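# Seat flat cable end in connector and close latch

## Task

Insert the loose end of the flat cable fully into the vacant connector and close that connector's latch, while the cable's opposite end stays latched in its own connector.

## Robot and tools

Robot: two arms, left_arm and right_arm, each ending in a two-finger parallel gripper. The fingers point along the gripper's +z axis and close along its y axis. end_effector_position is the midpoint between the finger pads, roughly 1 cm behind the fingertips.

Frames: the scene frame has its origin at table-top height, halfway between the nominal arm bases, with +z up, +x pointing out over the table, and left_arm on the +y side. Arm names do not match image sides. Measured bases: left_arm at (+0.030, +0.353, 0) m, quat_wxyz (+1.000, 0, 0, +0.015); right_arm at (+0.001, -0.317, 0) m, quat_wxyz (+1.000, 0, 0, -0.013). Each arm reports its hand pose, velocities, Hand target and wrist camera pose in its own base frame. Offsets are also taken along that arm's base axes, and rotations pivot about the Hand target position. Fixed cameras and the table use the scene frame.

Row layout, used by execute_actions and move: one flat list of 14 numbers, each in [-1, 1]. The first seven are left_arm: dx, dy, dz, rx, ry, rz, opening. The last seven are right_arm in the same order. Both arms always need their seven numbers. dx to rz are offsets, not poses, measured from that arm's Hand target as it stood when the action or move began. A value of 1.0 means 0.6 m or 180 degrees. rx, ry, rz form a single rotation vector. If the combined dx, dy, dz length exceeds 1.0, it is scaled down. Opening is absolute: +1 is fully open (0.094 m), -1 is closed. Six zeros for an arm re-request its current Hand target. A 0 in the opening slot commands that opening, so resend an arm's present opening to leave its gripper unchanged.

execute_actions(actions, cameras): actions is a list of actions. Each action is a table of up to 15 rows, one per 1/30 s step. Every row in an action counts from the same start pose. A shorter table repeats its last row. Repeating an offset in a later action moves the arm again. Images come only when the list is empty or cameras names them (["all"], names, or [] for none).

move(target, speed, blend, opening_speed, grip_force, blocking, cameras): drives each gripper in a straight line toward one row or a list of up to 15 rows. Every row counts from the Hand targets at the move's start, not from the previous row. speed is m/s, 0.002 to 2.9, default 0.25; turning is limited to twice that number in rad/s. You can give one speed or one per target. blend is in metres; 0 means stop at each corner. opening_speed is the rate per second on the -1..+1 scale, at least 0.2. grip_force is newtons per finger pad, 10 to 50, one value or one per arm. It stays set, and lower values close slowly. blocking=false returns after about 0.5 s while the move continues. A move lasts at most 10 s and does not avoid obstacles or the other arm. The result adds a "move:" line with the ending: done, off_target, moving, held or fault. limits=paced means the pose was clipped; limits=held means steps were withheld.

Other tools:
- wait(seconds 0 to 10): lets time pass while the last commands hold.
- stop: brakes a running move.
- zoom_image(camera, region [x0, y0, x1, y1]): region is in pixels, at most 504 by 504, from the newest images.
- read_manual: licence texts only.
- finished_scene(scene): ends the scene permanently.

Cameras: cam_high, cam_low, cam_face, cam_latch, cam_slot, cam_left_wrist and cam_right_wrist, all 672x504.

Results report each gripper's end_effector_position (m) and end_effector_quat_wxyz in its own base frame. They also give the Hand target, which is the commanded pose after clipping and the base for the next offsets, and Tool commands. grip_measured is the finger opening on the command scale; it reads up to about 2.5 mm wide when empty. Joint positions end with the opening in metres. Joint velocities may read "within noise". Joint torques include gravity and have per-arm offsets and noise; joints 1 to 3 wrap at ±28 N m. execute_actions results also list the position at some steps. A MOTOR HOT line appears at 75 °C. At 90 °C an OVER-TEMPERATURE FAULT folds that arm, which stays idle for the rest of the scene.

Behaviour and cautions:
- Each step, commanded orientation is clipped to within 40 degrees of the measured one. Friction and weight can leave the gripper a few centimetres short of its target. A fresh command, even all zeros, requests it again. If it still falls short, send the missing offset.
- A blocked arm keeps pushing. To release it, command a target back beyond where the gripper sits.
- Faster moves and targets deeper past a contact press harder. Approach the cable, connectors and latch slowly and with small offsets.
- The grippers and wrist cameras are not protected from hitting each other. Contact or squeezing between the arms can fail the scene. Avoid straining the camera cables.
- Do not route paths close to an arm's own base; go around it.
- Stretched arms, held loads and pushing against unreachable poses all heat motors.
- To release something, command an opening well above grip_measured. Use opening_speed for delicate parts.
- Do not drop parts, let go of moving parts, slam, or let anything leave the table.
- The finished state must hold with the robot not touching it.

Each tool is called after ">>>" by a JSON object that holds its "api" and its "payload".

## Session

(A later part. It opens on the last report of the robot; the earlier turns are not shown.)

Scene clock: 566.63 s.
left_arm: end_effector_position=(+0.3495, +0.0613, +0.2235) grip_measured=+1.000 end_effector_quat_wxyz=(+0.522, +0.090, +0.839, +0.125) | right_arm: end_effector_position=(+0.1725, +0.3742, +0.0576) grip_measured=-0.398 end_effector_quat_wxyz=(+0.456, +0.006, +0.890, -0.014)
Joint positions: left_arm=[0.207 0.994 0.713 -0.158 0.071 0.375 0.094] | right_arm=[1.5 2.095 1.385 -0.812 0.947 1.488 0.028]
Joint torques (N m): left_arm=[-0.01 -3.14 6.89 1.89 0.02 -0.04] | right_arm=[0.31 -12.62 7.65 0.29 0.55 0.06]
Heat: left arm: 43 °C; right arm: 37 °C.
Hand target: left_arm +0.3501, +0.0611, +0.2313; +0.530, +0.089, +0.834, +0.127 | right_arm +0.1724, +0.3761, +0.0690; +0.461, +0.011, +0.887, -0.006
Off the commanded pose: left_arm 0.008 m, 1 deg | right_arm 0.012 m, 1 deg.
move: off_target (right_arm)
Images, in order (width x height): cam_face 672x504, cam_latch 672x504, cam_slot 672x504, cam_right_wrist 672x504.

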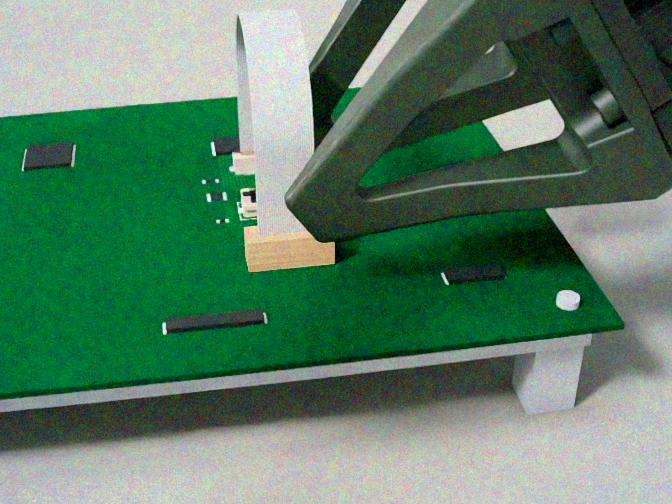

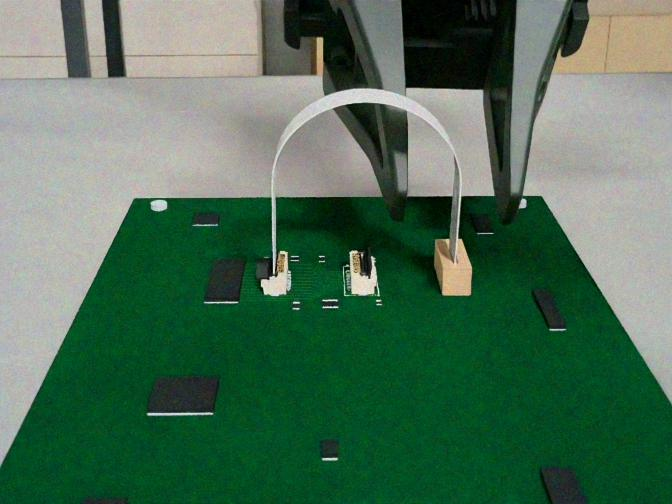

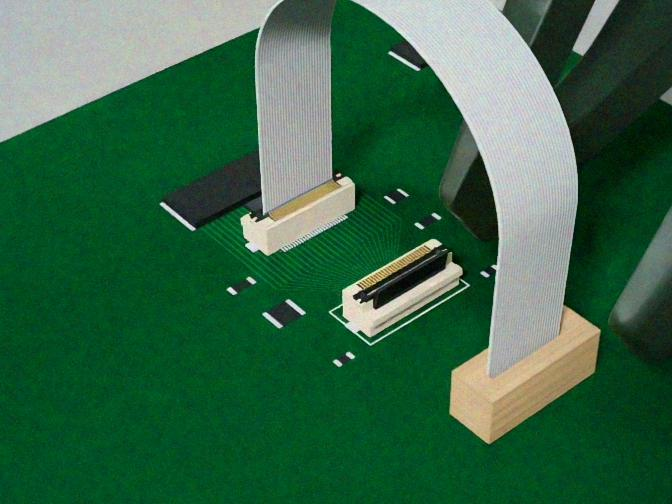

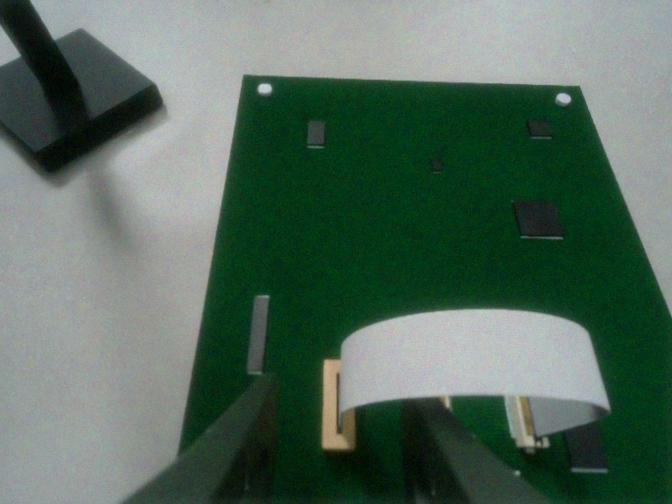

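>>> {"api": "move", "payload": {"target": [0,0,0,0,0,0,1,0,0,0,0,0,0,-1], "cameras": ["cam_right_wrist","cam_face","cam_latch","cam_slot"], "speed": 0.1, "opening_speed": 0.5, "grip_force": 25}}

Scene clock: 588.80 s.
left_arm: end_effector_position=(+0.3495, +0.0613, +0.2235) grip_measured=+1.000 end_effector_quat_wxyz=(+0.522, +0.090, +0.839, +0.125) | right_arm: end_effector_position=(+0.1725, +0.3740, +0.0576) grip_measured=-0.990 end_effector_quat_wxyz=(+0.456, +0.006, +0.890, -0.014)
Joint positions: left_arm=[0.207 0.994 0.713 -0.158 0.071 0.375 0.094] | right_arm=[1.5 2.095 1.385 -0.813 0.947 1.489 0]
Joint torques (N m): left_arm=[-0.02 -3.15 6.9 1.88 0.02 -0.05] | right_arm=[0.29 -12.59 7.73 0.3 0.57 0.08]
Heat: left arm: 43 °C; right arm: 37 °C.
Hand target: left_arm +0.3501, +0.0611, +0.2313; +0.530, +0.089, +0.834, +0.127 | right_arm +0.1724, +0.3761, +0.0690; +0.461, +0.011, +0.887, -0.006
Off the commanded pose: left_arm 0.008 m, 1 deg | right_arm 0.012 m, 1 deg.
grip_force (N): 25, 25
move: off_target (right_arm)
Images, in order (width x height): cam_face 672x504, cam_latch 672x504, cam_slot 672x504, cam_right_wrist 672x504.

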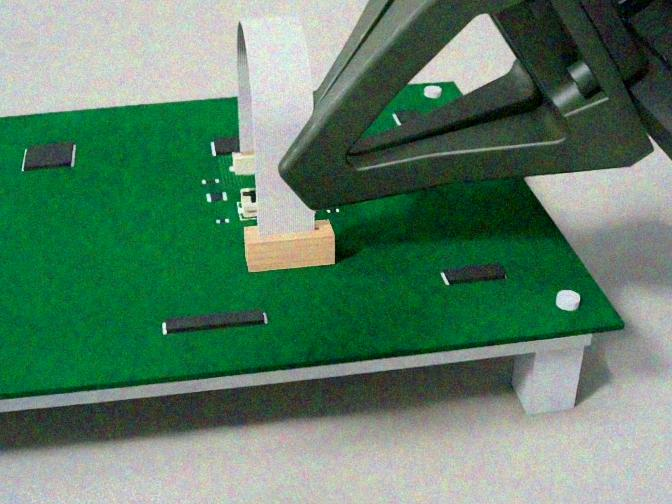

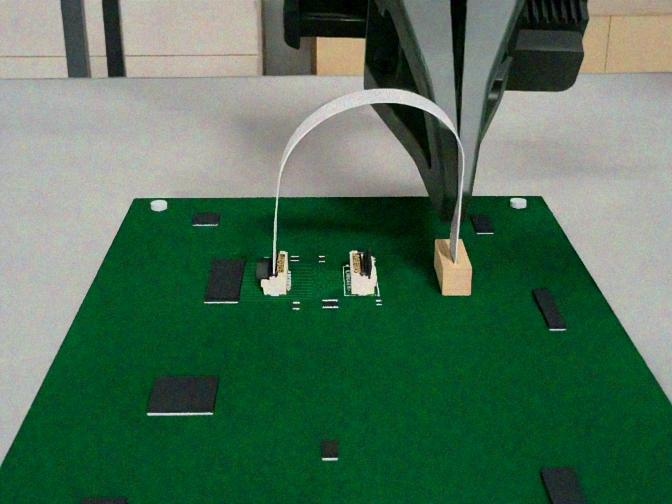

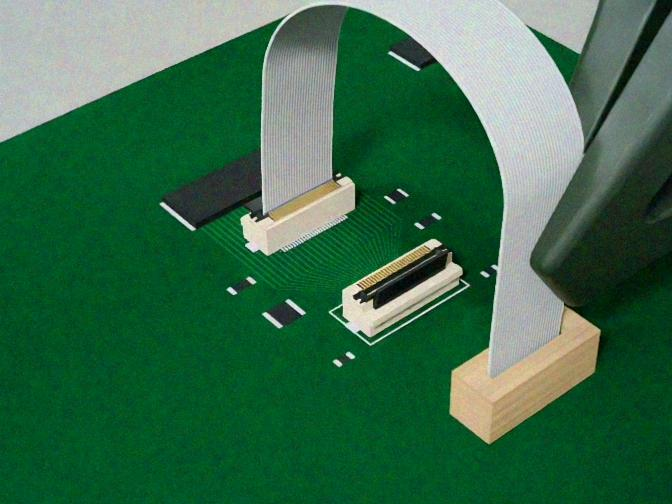

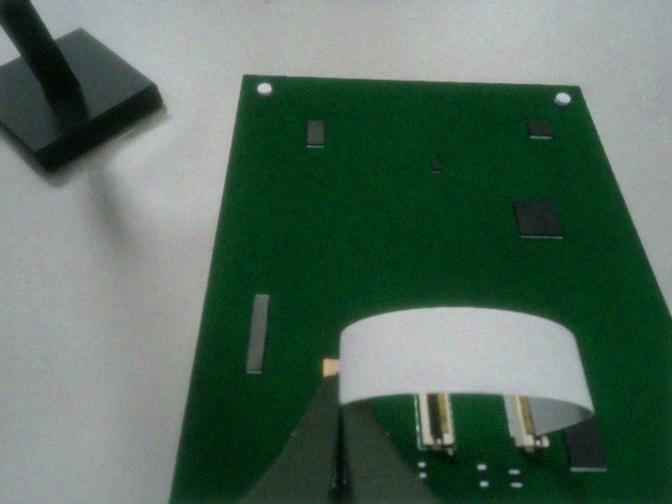

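>>> {"api": "move", "payload": {"target": [0,0,0,0,0,0,1,0,0,0.03,0,0,0,-1], "cameras": ["cam_right_wrist","cam_face","cam_latch","cam_slot"], "speed": 0.05}}

Scene clock: 597.87 s.
left_arm: end_effector_position=(+0.3495, +0.0613, +0.2235) grip_measured=+1.000 end_effector_quat_wxyz=(+0.522, +0.090, +0.839, +0.125) | right_arm: end_effector_position=(+0.1722, +0.3706, +0.0704) grip_measured=-0.990 end_effector_quat_wxyz=(+0.456, +0.002, +0.890, -0.022)
Joint positions: left_arm=[0.207 0.994 0.713 -0.158 0.071 0.375 0.094] | right_arm=[1.5 2.073 1.408 -0.875 0.947 1.489 0]
Joint torques (N m): left_arm=[0.01 -3.14 6.89 1.89 0.02 -0.05] | right_arm=[0.29 -12.96 9.16 0.25 0.63 0.05]
Heat: left arm: 43 °C; right arm: 37 °C.
Hand target: left_arm +0.3501, +0.0611, +0.2313; +0.530, +0.089, +0.834, +0.127 | right_arm +0.1724, +0.3760, +0.0870; +0.462, +0.011, +0.887, -0.006
Off the commanded pose: left_arm 0.008 m, 1 deg | right_arm 0.018 m, 2 deg.
grip_force (N): 25, 25
move: off_target (right_arm)
Images, in order (width x height): cam_face 672x504, cam_latch 672x504, cam_slot 672x504, cam_right_wrist 672x504.

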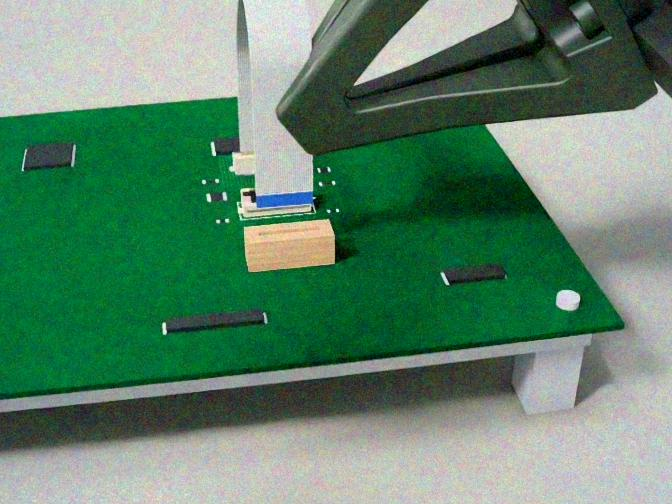

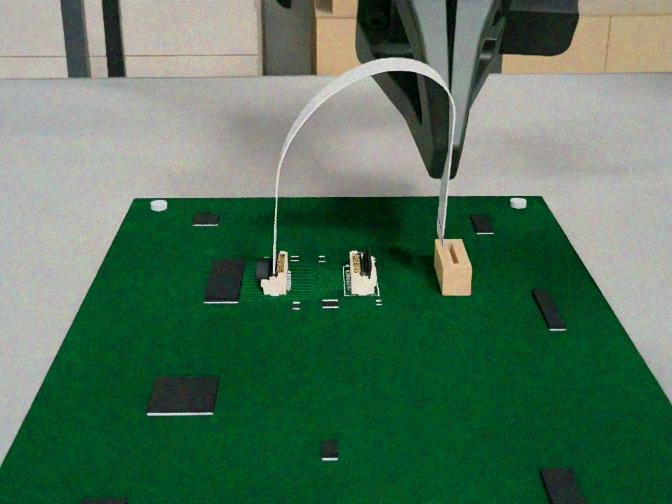

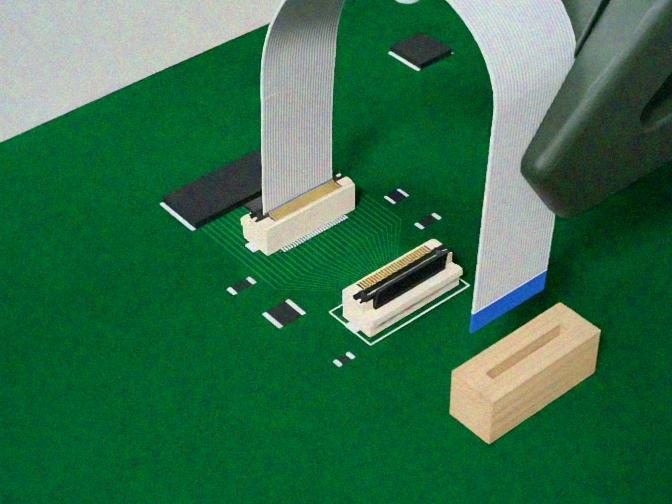

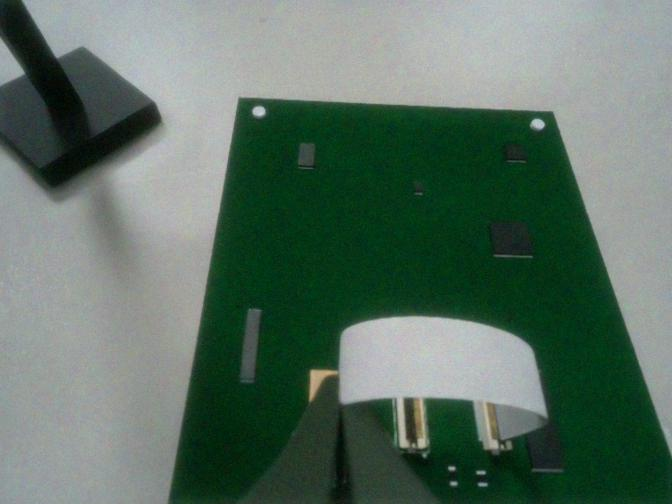

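>>> {"api": "move", "payload": {"target": [0,0,0,0,0,0,1,0,-0.052,0,0,0,0,-1], "cameras": ["cam_right_wrist","cam_face","cam_latch","cam_slot"], "speed": 0.06}}

Scene clock: 628.60 s.
left_arm: end_effector_position=(+0.3495, +0.0613, +0.2235) grip_measured=+1.000 end_effector_quat_wxyz=(+0.522, +0.090, +0.839, +0.125) | right_arm: end_effector_position=(+0.1706, +0.3489, +0.0809) grip_measured=-0.990 end_effector_quat_wxyz=(+0.456, +0.008, +0.890, -0.011)
Joint positions: left_arm=[0.207 0.994 0.713 -0.158 0.071 0.375 0.094] | right_arm=[1.5 1.967 1.293 -0.843 0.947 1.489 0]
Joint torques (N m): left_arm=[-0.01 -3.15 6.89 1.9 0.02 -0.04] | right_arm=[-0.18 -12.25 4.88 0.54 0.56 -0.06]
Heat: left arm: 44 °C; right arm: 37 °C.
Hand target: left_arm +0.3501, +0.0611, +0.2313; +0.530, +0.089, +0.834, +0.127 | right_arm +0.1724, +0.3448, +0.0869; +0.461, +0.011, +0.887, -0.006
Off the commanded pose: left_arm 0.008 m, 1 deg | right_arm 0.008 m, 1 deg.
grip_force (N): 25, 25
move: done
Images, in order (width x height): cam_face 672x504, cam_latch 672x504, cam_slot 672x504, cam_right_wrist 672x504.

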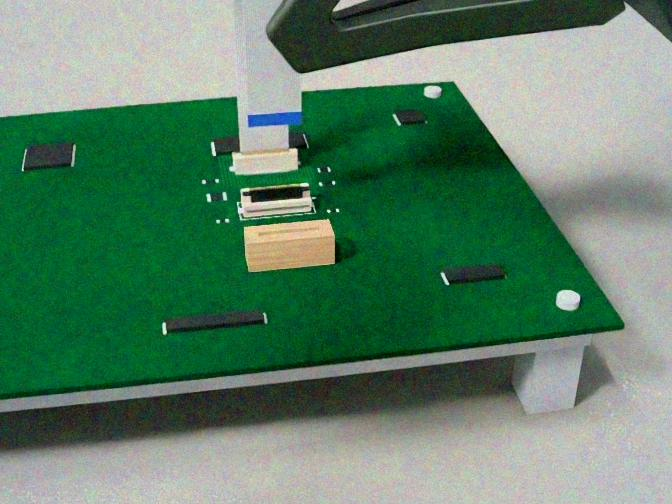

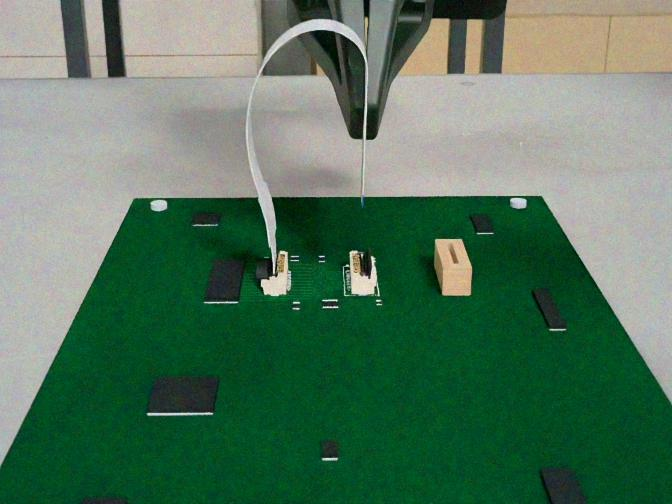

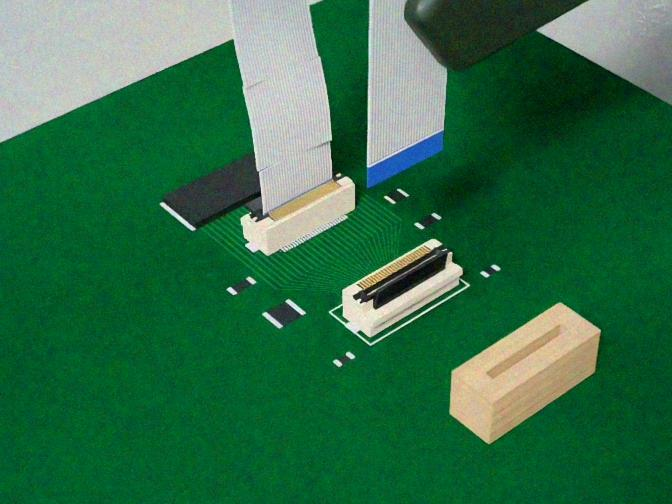

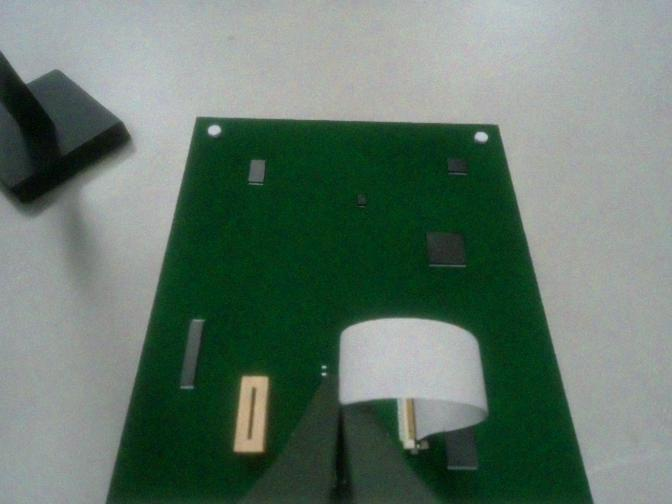

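>>> {"api": "zoom_image", "payload": {"camera": "cam_latch", "region": [300, 190, 420, 310]}}

>>> {"api": "zoom_image", "payload": {"camera": "cam_face", "region": [200, 90, 350, 240]}}

>>> {"api": "zoom_image", "payload": {"camera": "cam_slot", "region": [320, 120, 520, 360]}}

Scaled by 4.200 from the camera's 672x504 image, which has a finer 960x720 frame.

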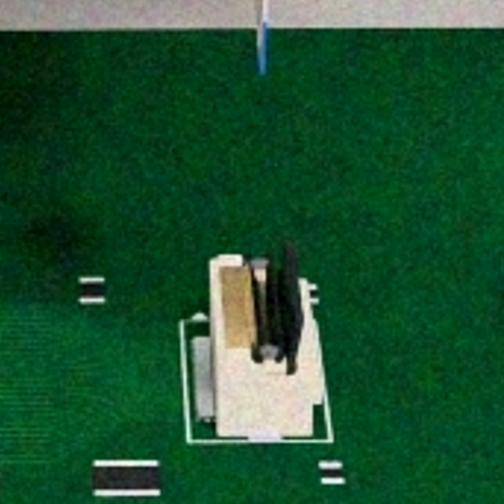

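Scaled by 3.360 from the camera's 672x504 image, which has a finer 960x720 frame.

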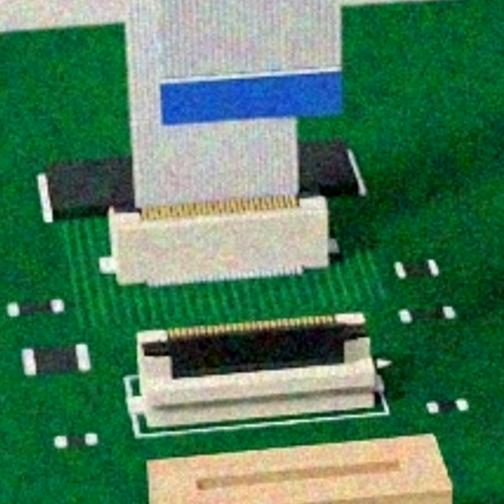

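Scaled by 2.100 from the camera's 672x504 image, which has a finer 960x720 frame.

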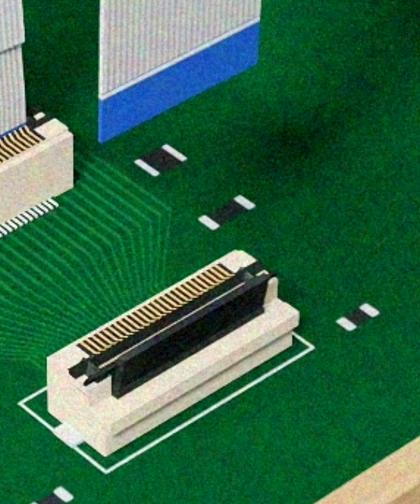

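>>> {"api": "move", "payload": {"target": [0,0,0,0,0,0,1,0.0025,0.0075,-0.0315,0,0,0,-1], "cameras": ["cam_right_wrist","cam_face","cam_latch","cam_slot"], "speed": 0.06}}

Scene clock: 667.33 s.
left_arm: end_effector_position=(+0.3495, +0.0613, +0.2235) grip_measured=+1.000 end_effector_quat_wxyz=(+0.522, +0.090, +0.839, +0.125) | right_arm: end_effector_position=(+0.1711, +0.3558, +0.0776) grip_measured=-0.990 end_effector_quat_wxyz=(+0.457, +0.018, +0.889, +0.011)
Joint positions: left_arm=[0.207 0.994 0.713 -0.158 0.071 0.375 0.094] | right_arm=[1.5 1.967 1.276 -0.775 0.947 1.486 0]
Joint torques (N m): left_arm=[-0.01 -3.14 6.9 1.89 0.02 -0.04] | right_arm=[-0.55 -8.25 4.81 0.68 0.59 0]
Heat: left arm: 44 °C; right arm: 37 °C.
Hand target: left_arm +0.3501, +0.0611, +0.2313; +0.530, +0.089, +0.834, +0.127 | right_arm +0.1739, +0.3493, +0.0680; +0.461, +0.011, +0.887, -0.006
Off the commanded pose: left_arm 0.008 m, 1 deg | right_arm 0.012 m, 2 deg.
grip_force (N): 25, 25
move: off_target (right_arm)
Images, in order (width x height): cam_face 672x504, cam_latch 672x504, cam_slot 672x504, cam_right_wrist 672x504.

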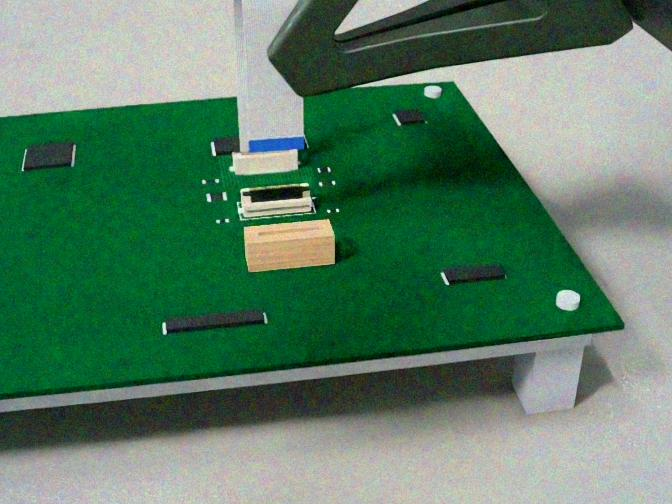

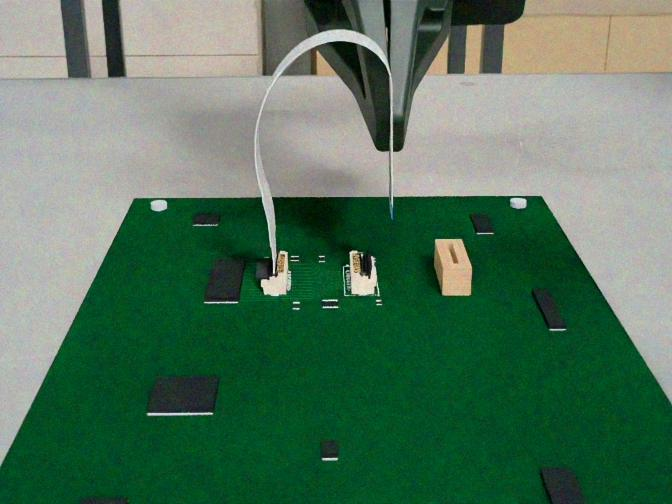

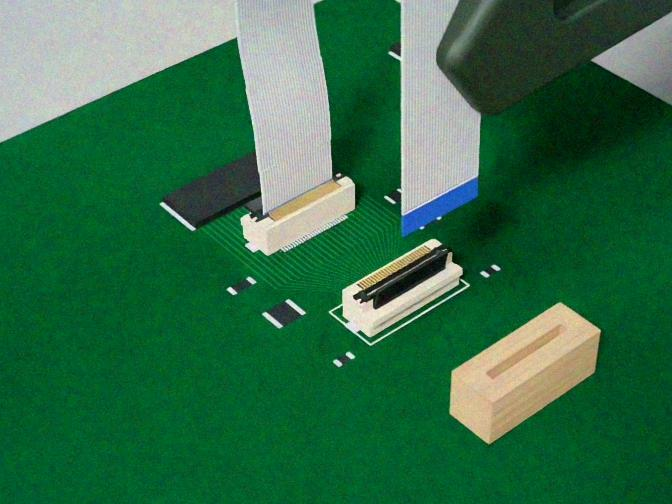

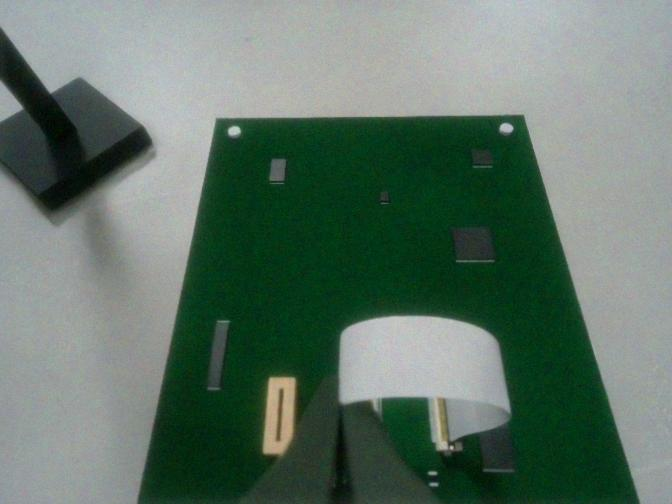

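>>> {"api": "move", "payload": {"target": [0,0,0,0,0,0,1,0,-0.0172,-0.0083,0,0,0,-1], "cameras": ["cam_latch"], "speed": 0.06}}

Scene clock: 695.57 s.
left_arm: end_effector_position=(+0.3495, +0.0613, +0.2235) grip_measured=+1.000 end_effector_quat_wxyz=(+0.522, +0.090, +0.839, +0.125) | right_arm: end_effector_position=(+0.1710, +0.3444, +0.0636) grip_measured=-0.990 end_effector_quat_wxyz=(+0.457, +0.012, +0.889, +0.000)
Joint positions: left_arm=[0.207 0.994 0.713 -0.158 0.071 0.375 0.094] | right_arm=[1.498 1.967 1.215 -0.737 0.947 1.482 0]
Joint torques (N m): left_arm=[-0.02 -3.12 6.87 1.89 0.02 -0.04] | right_arm=[-0.54 -10.28 4.72 0.57 0.53 -0.04]
Heat: left arm: 44 °C; right arm: 37 °C.
Hand target: left_arm +0.3501, +0.0611, +0.2313; +0.530, +0.089, +0.834, +0.127 | right_arm +0.1739, +0.3391, +0.0631; +0.461, +0.011, +0.887, -0.006
Off the commanded pose: left_arm 0.008 m, 1 deg | right_arm 0.006 m, 1 deg.
grip_force (N): 25, 25
move: done
Images, in order (width x height): cam_latch 672x504.

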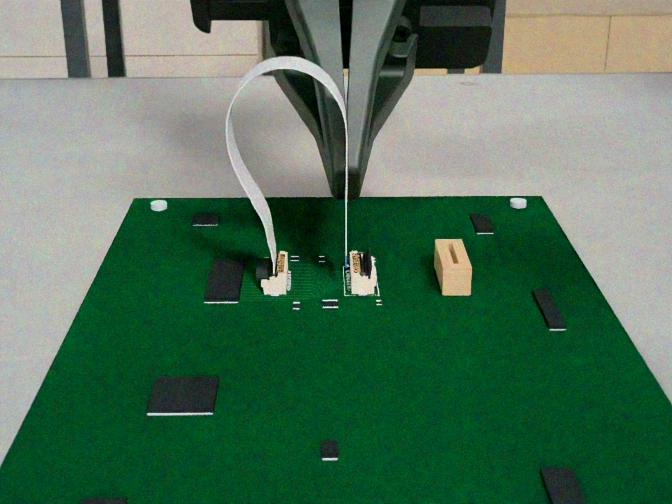

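>>> {"api": "zoom_image", "payload": {"camera": "cam_latch", "region": [300, 190, 420, 310]}}

Scaled by 4.200 from the camera's 672x504 image, which has a finer 960x720 frame.

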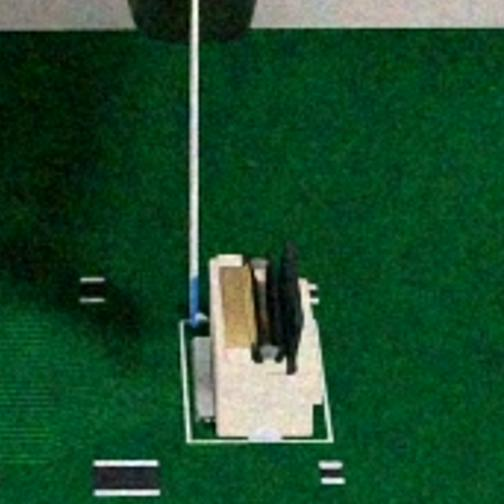

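>>> {"api": "move", "payload": {"target": [0,0,0,0,0,0,1,0.0017,0.0183,0,0,0,0,-1], "cameras": ["cam_latch","cam_face"], "speed": 0.03}}

>>> {"api": "zoom_image", "payload": {"camera": "cam_latch", "region": [300, 190, 420, 310]}}

>>> {"api": "zoom_image", "payload": {"camera": "cam_face", "region": [200, 90, 350, 240]}}

Scene clock: 723.37 s.
left_arm: end_effector_position=(+0.3495, +0.0613, +0.2235) grip_measured=+1.000 end_effector_quat_wxyz=(+0.522, +0.090, +0.839, +0.125) | right_arm: end_effector_position=(+0.1711, +0.3460, +0.0626) grip_measured=-0.990 end_effector_quat_wxyz=(+0.457, +0.011, +0.889, -0.001)
Joint positions: left_arm=[0.207 0.994 0.713 -0.158 0.071 0.375 0.094] | right_arm=[1.498 1.974 1.221 -0.736 0.947 1.48 0]
Joint torques (N m): left_arm=[-0.01 -3.17 6.87 1.89 0.02 -0.04] | right_arm=[-0.55 -7.73 8.98 0.48 0.59 -0.08]
Heat: left arm: 44 °C; right arm: 37 °C.
Hand target: left_arm +0.3501, +0.0611, +0.2313; +0.530, +0.089, +0.834, +0.127 | right_arm +0.1749, +0.3500, +0.0631; +0.461, +0.011, +0.887, -0.006
Off the commanded pose: left_arm 0.008 m, 1 deg | right_arm 0.006 m, 1 deg.
grip_force (N): 25, 25
move: done
Images, in order (width x height): cam_face 672x504, cam_latch 672x504.

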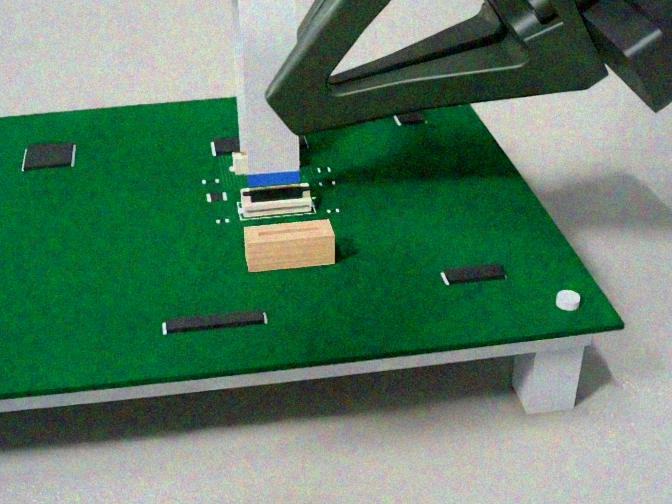

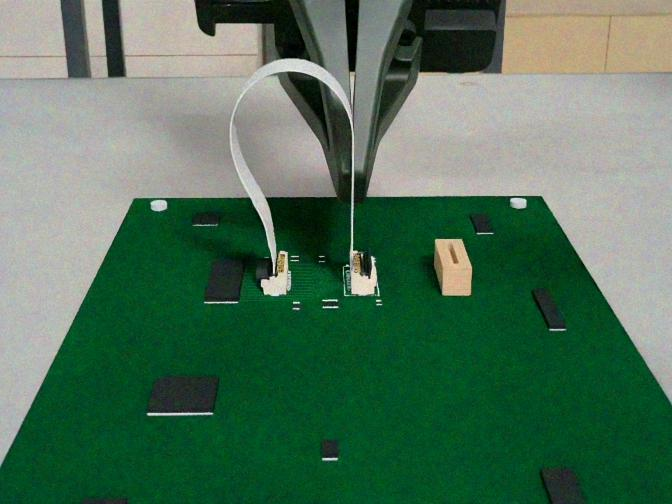

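Scaled by 4.200 from the camera's 672x504 image, which has a finer 960x720 frame.

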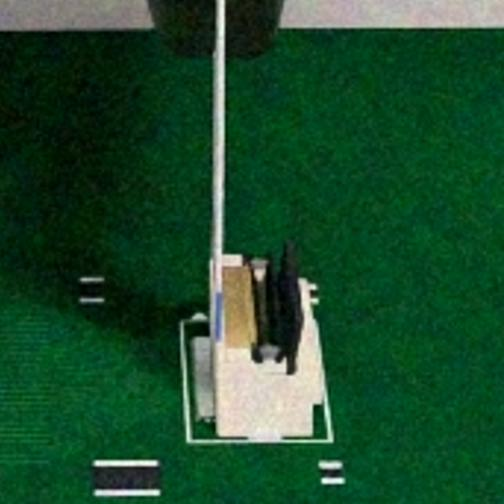

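Scaled by 3.360 from the camera's 672x504 image, which has a finer 960x720 frame.

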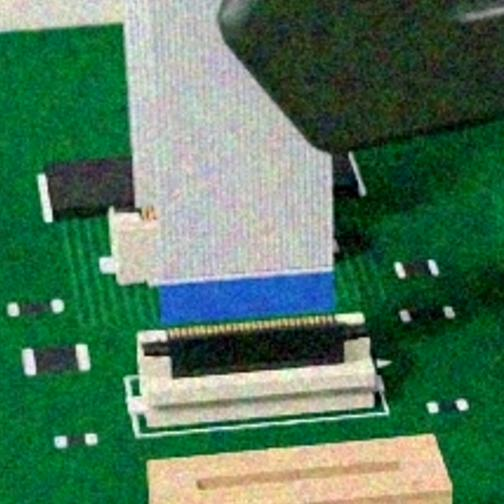

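>>> {"api": "move", "payload": {"target": [0,0,0,0,0,0,1,0.0033,0.003,0.0125,0,0,0,-1], "cameras": ["cam_latch","cam_face"], "speed": 0.03}}

>>> {"api": "zoom_image", "payload": {"camera": "cam_latch", "region": [300, 190, 420, 310]}}

>>> {"api": "zoom_image", "payload": {"camera": "cam_face", "region": [200, 90, 350, 240]}}

Scene clock: 744.30 s.
left_arm: end_effector_position=(+0.3495, +0.0613, +0.2235) grip_measured=+1.000 end_effector_quat_wxyz=(+0.522, +0.090, +0.839, +0.125) | right_arm: end_effector_position=(+0.1732, +0.3494, +0.0673) grip_measured=-0.990 end_effector_quat_wxyz=(+0.457, +0.011, +0.889, +0.000)
Joint positions: left_arm=[0.207 0.994 0.713 -0.158 0.071 0.375 0.094] | right_arm=[1.493 1.974 1.242 -0.746 0.947 1.47 0]
Joint torques (N m): left_arm=[-0.02 -3.14 6.89 1.89 0.02 -0.03] | right_arm=[-0.61 -8.83 9.16 0.32 0.55 -0.04]
Heat: left arm: 44 °C; right arm: 37 °C.
Hand target: left_arm +0.3501, +0.0611, +0.2313; +0.530, +0.089, +0.834, +0.127 | right_arm +0.1769, +0.3517, +0.0707; +0.462, +0.011, +0.887, -0.006
Off the commanded pose: left_arm 0.008 m, 1 deg | right_arm 0.006 m, 1 deg.
grip_force (N): 25, 25
move: done
Images, in order (width x height): cam_face 672x504, cam_latch 672x504.

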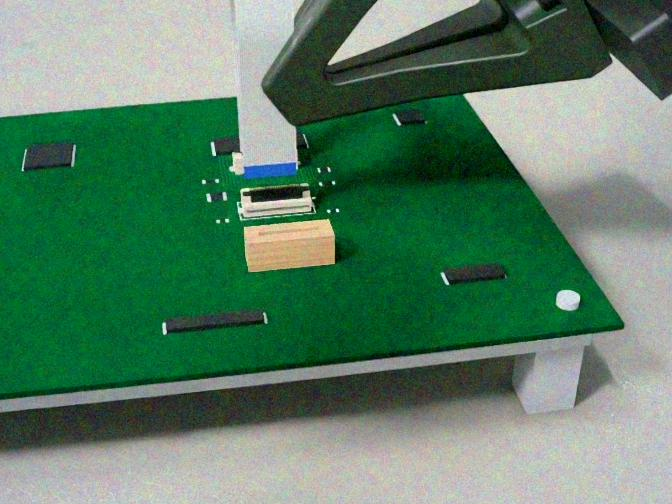

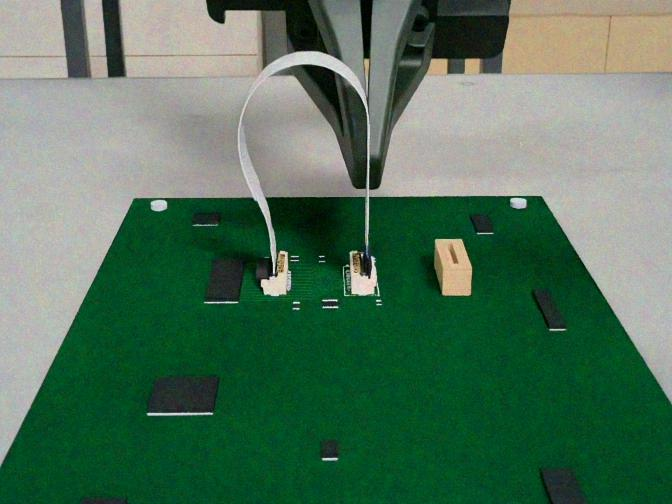

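Scaled by 4.200 from the camera's 672x504 image, which has a finer 960x720 frame.

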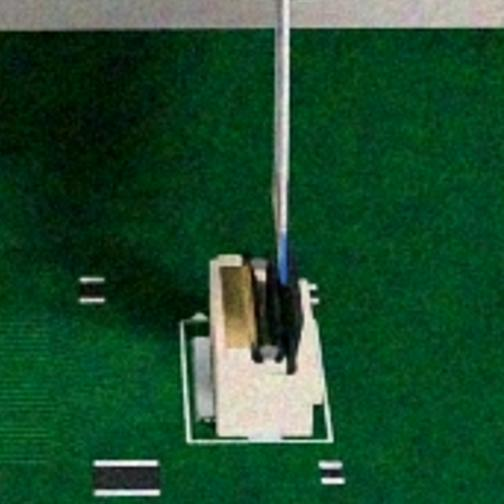

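Scaled by 3.360 from the camera's 672x504 image, which has a finer 960x720 frame.

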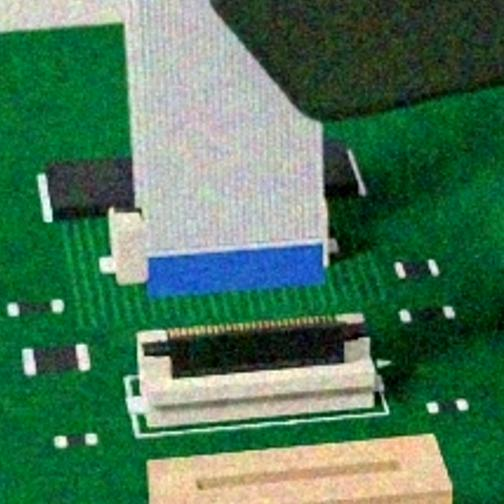

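>>> {"api": "move", "payload": {"target": [0,0,0,0,0,0,1,-0.0088,-0.0128,-0.002,0,0,0,-1], "cameras": ["cam_latch","cam_face"], "speed": 0.03}}

>>> {"api": "zoom_image", "payload": {"camera": "cam_latch", "region": [300, 190, 420, 310]}}

>>> {"api": "zoom_image", "payload": {"camera": "cam_face", "region": [200, 90, 350, 240]}}

Scene clock: 776.57 s.
left_arm: end_effector_position=(+0.3495, +0.0613, +0.2235) grip_measured=+1.000 end_effector_quat_wxyz=(+0.522, +0.090, +0.839, +0.125) | right_arm: end_effector_position=(+0.1731, +0.3484, +0.0672) grip_measured=-0.990 end_effector_quat_wxyz=(+0.457, +0.015, +0.889, +0.000)
Joint positions: left_arm=[0.207 0.994 0.713 -0.158 0.071 0.375 0.094] | right_arm=[1.493 1.974 1.242 -0.752 0.947 1.481 0]
Joint torques (N m): left_arm=[-0.01 -3.14 6.9 1.89 0.01 -0.04] | right_arm=[0.42 -10.44 5.85 0.34 0.61 0.04]
Heat: left arm: 44 °C; right arm: 38 °C.
Hand target: left_arm +0.3501, +0.0611, +0.2313; +0.530, +0.089, +0.834, +0.127 | right_arm +0.1717, +0.3441, +0.0695; +0.462, +0.011, +0.887, -0.006
Off the commanded pose: left_arm 0.008 m, 1 deg | right_arm 0.005 m, 1 deg.
grip_force (N): 25, 25
move: done
Images, in order (width x height): cam_face 672x504, cam_latch 672x504.

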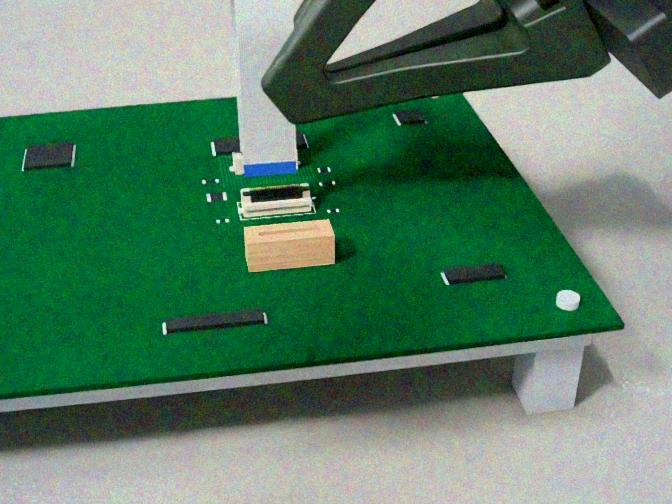

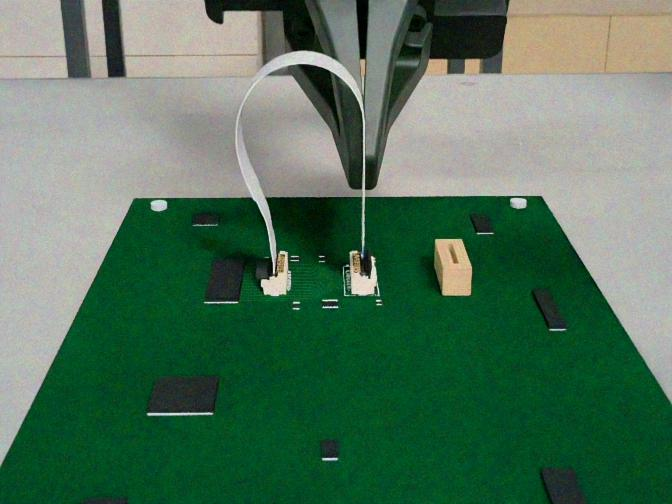

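Scaled by 4.200 from the camera's 672x504 image, which has a finer 960x720 frame.

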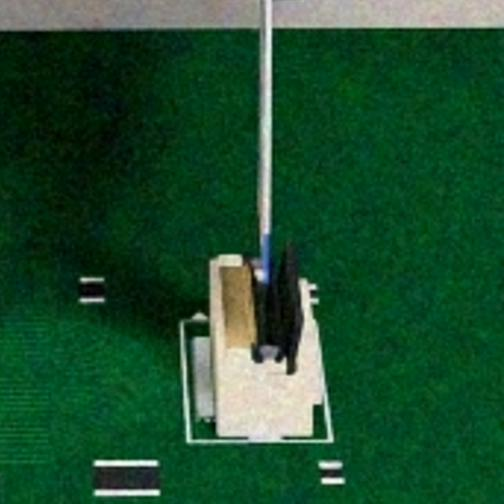

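Scaled by 3.360 from the camera's 672x504 image, which has a finer 960x720 frame.

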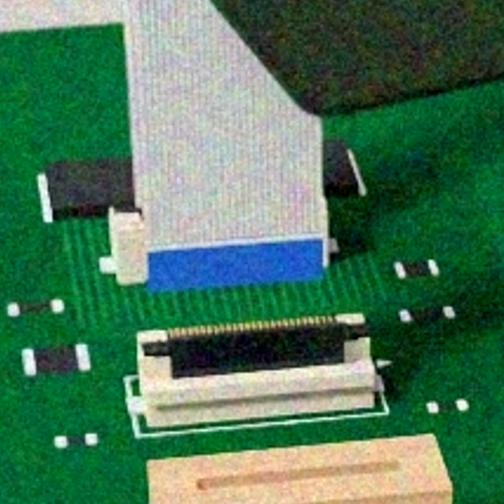

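>>> {"api": "move", "payload": {"target": [0,0,0,0,0,0,1,-0.0037,0,0,0,0,0,-1], "speed": 0.03}}

Scene clock: 788.77 s.
left_arm: end_effector_position=(+0.3495, +0.0613, +0.2235) grip_measured=+1.000 end_effector_quat_wxyz=(+0.522, +0.090, +0.839, +0.125) | right_arm: end_effector_position=(+0.1708, +0.3478, +0.0671) grip_measured=-0.990 end_effector_quat_wxyz=(+0.457, +0.014, +0.889, +0.000)
Joint positions: left_arm=[0.207 0.994 0.713 -0.158 0.071 0.375 0.094] | right_arm=[1.499 1.974 1.242 -0.761 0.947 1.491 0]
Joint torques (N m): left_arm=[-0.03 -3.12 6.9 1.89 0.02 -0.04] | right_arm=[0.43 -10.15 6.04 0.33 0.58 0.05]
Heat: left arm: 44 °C; right arm: 38 °C.
Hand target: left_arm +0.3501, +0.0611, +0.2313; +0.530, +0.089, +0.834, +0.127 | right_arm +0.1694, +0.3441, +0.0695; +0.462, +0.011, +0.887, -0.006
Off the commanded pose: left_arm 0.008 m, 1 deg | right_arm 0.005 m, 1 deg.
grip_force (N): 25, 25
move: done

>>> {"api": "wait", "payload": {"seconds": 0.1, "cameras": ["cam_face","cam_latch","cam_slot"]}}

>>> {"api": "zoom_image", "payload": {"camera": "cam_face", "region": [200, 90, 350, 240]}}

>>> {"api": "zoom_image", "payload": {"camera": "cam_latch", "region": [300, 190, 420, 310]}}

>>> {"api": "zoom_image", "payload": {"camera": "cam_slot", "region": [320, 160, 480, 340]}}

Scene clock: 796.47 s.
left_arm: end_effector_position=(+0.3495, +0.0613, +0.2235) grip_measured=+1.000 end_effector_quat_wxyz=(+0.522, +0.090, +0.839, +0.125) | right_arm: end_effector_position=(+0.1708, +0.3478, +0.0671) grip_measured=-0.990 end_effector_quat_wxyz=(+0.457, +0.014, +0.889, +0.000)
Joint positions: left_arm=[0.207 0.994 0.713 -0.158 0.071 0.375 0.094] | right_arm=[1.499 1.974 1.242 -0.762 0.947 1.492 0]
Joint torques (N m): left_arm=[0.01 -3.15 6.9 1.89 0.02 -0.04] | right_arm=[0.61 -10.26 6.04 0.3 0.55 0.07]
Heat: left arm: 44 °C; right arm: 38 °C.
Hand target: left_arm +0.3501, +0.0611, +0.2313; +0.530, +0.089, +0.834, +0.127 | right_arm +0.1694, +0.3441, +0.0695; +0.462, +0.011, +0.887, -0.006
Tool commands: left_gripper/opening=+1.0 right_gripper/opening=-1.0
Off the commanded pose: left_arm 0.008 m, 1 deg | right_arm 0.005 m, 1 deg.
grip_force (N): 25, 25
wait: 0.10 s; at rest from the start
Images, in order (width x height): cam_face 672x504, cam_latch 672x504, cam_slot 672x504.

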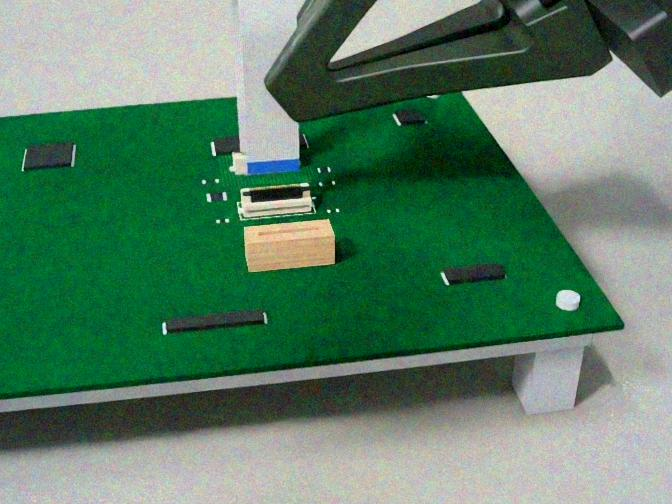

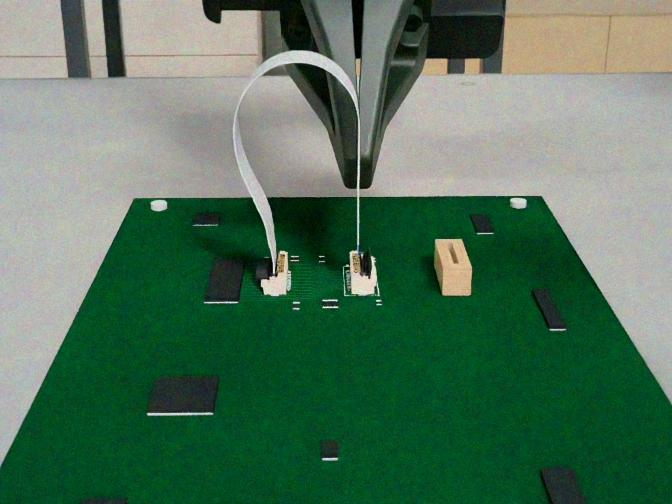

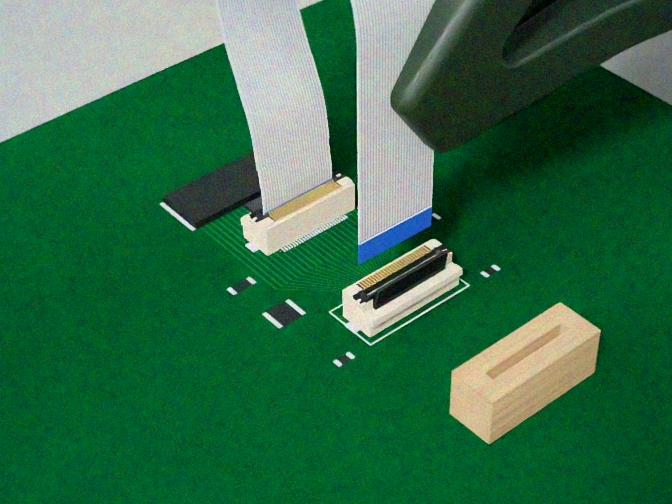

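Scaled by 3.360 from the camera's 672x504 image, which has a finer 960x720 frame.

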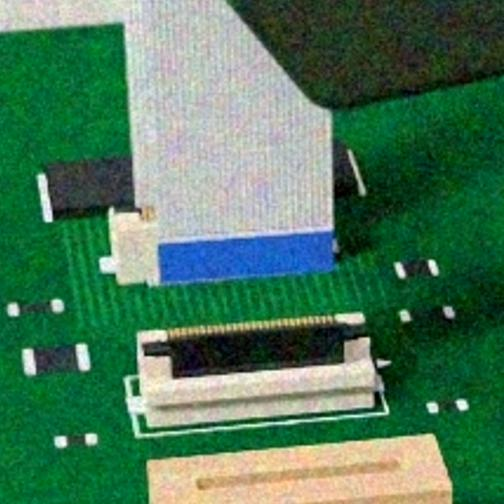

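Scaled by 4.200 from the camera's 672x504 image, which has a finer 960x720 frame.

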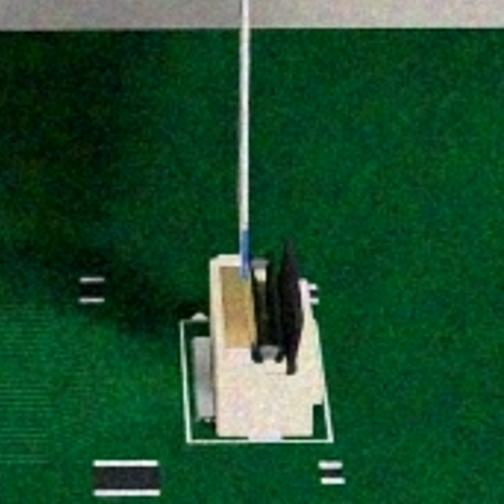

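Scaled by 2.800 from the camera's 672x504 image, which has a finer 960x720 frame.

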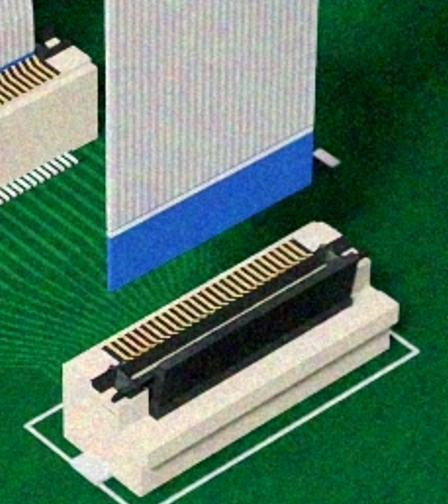

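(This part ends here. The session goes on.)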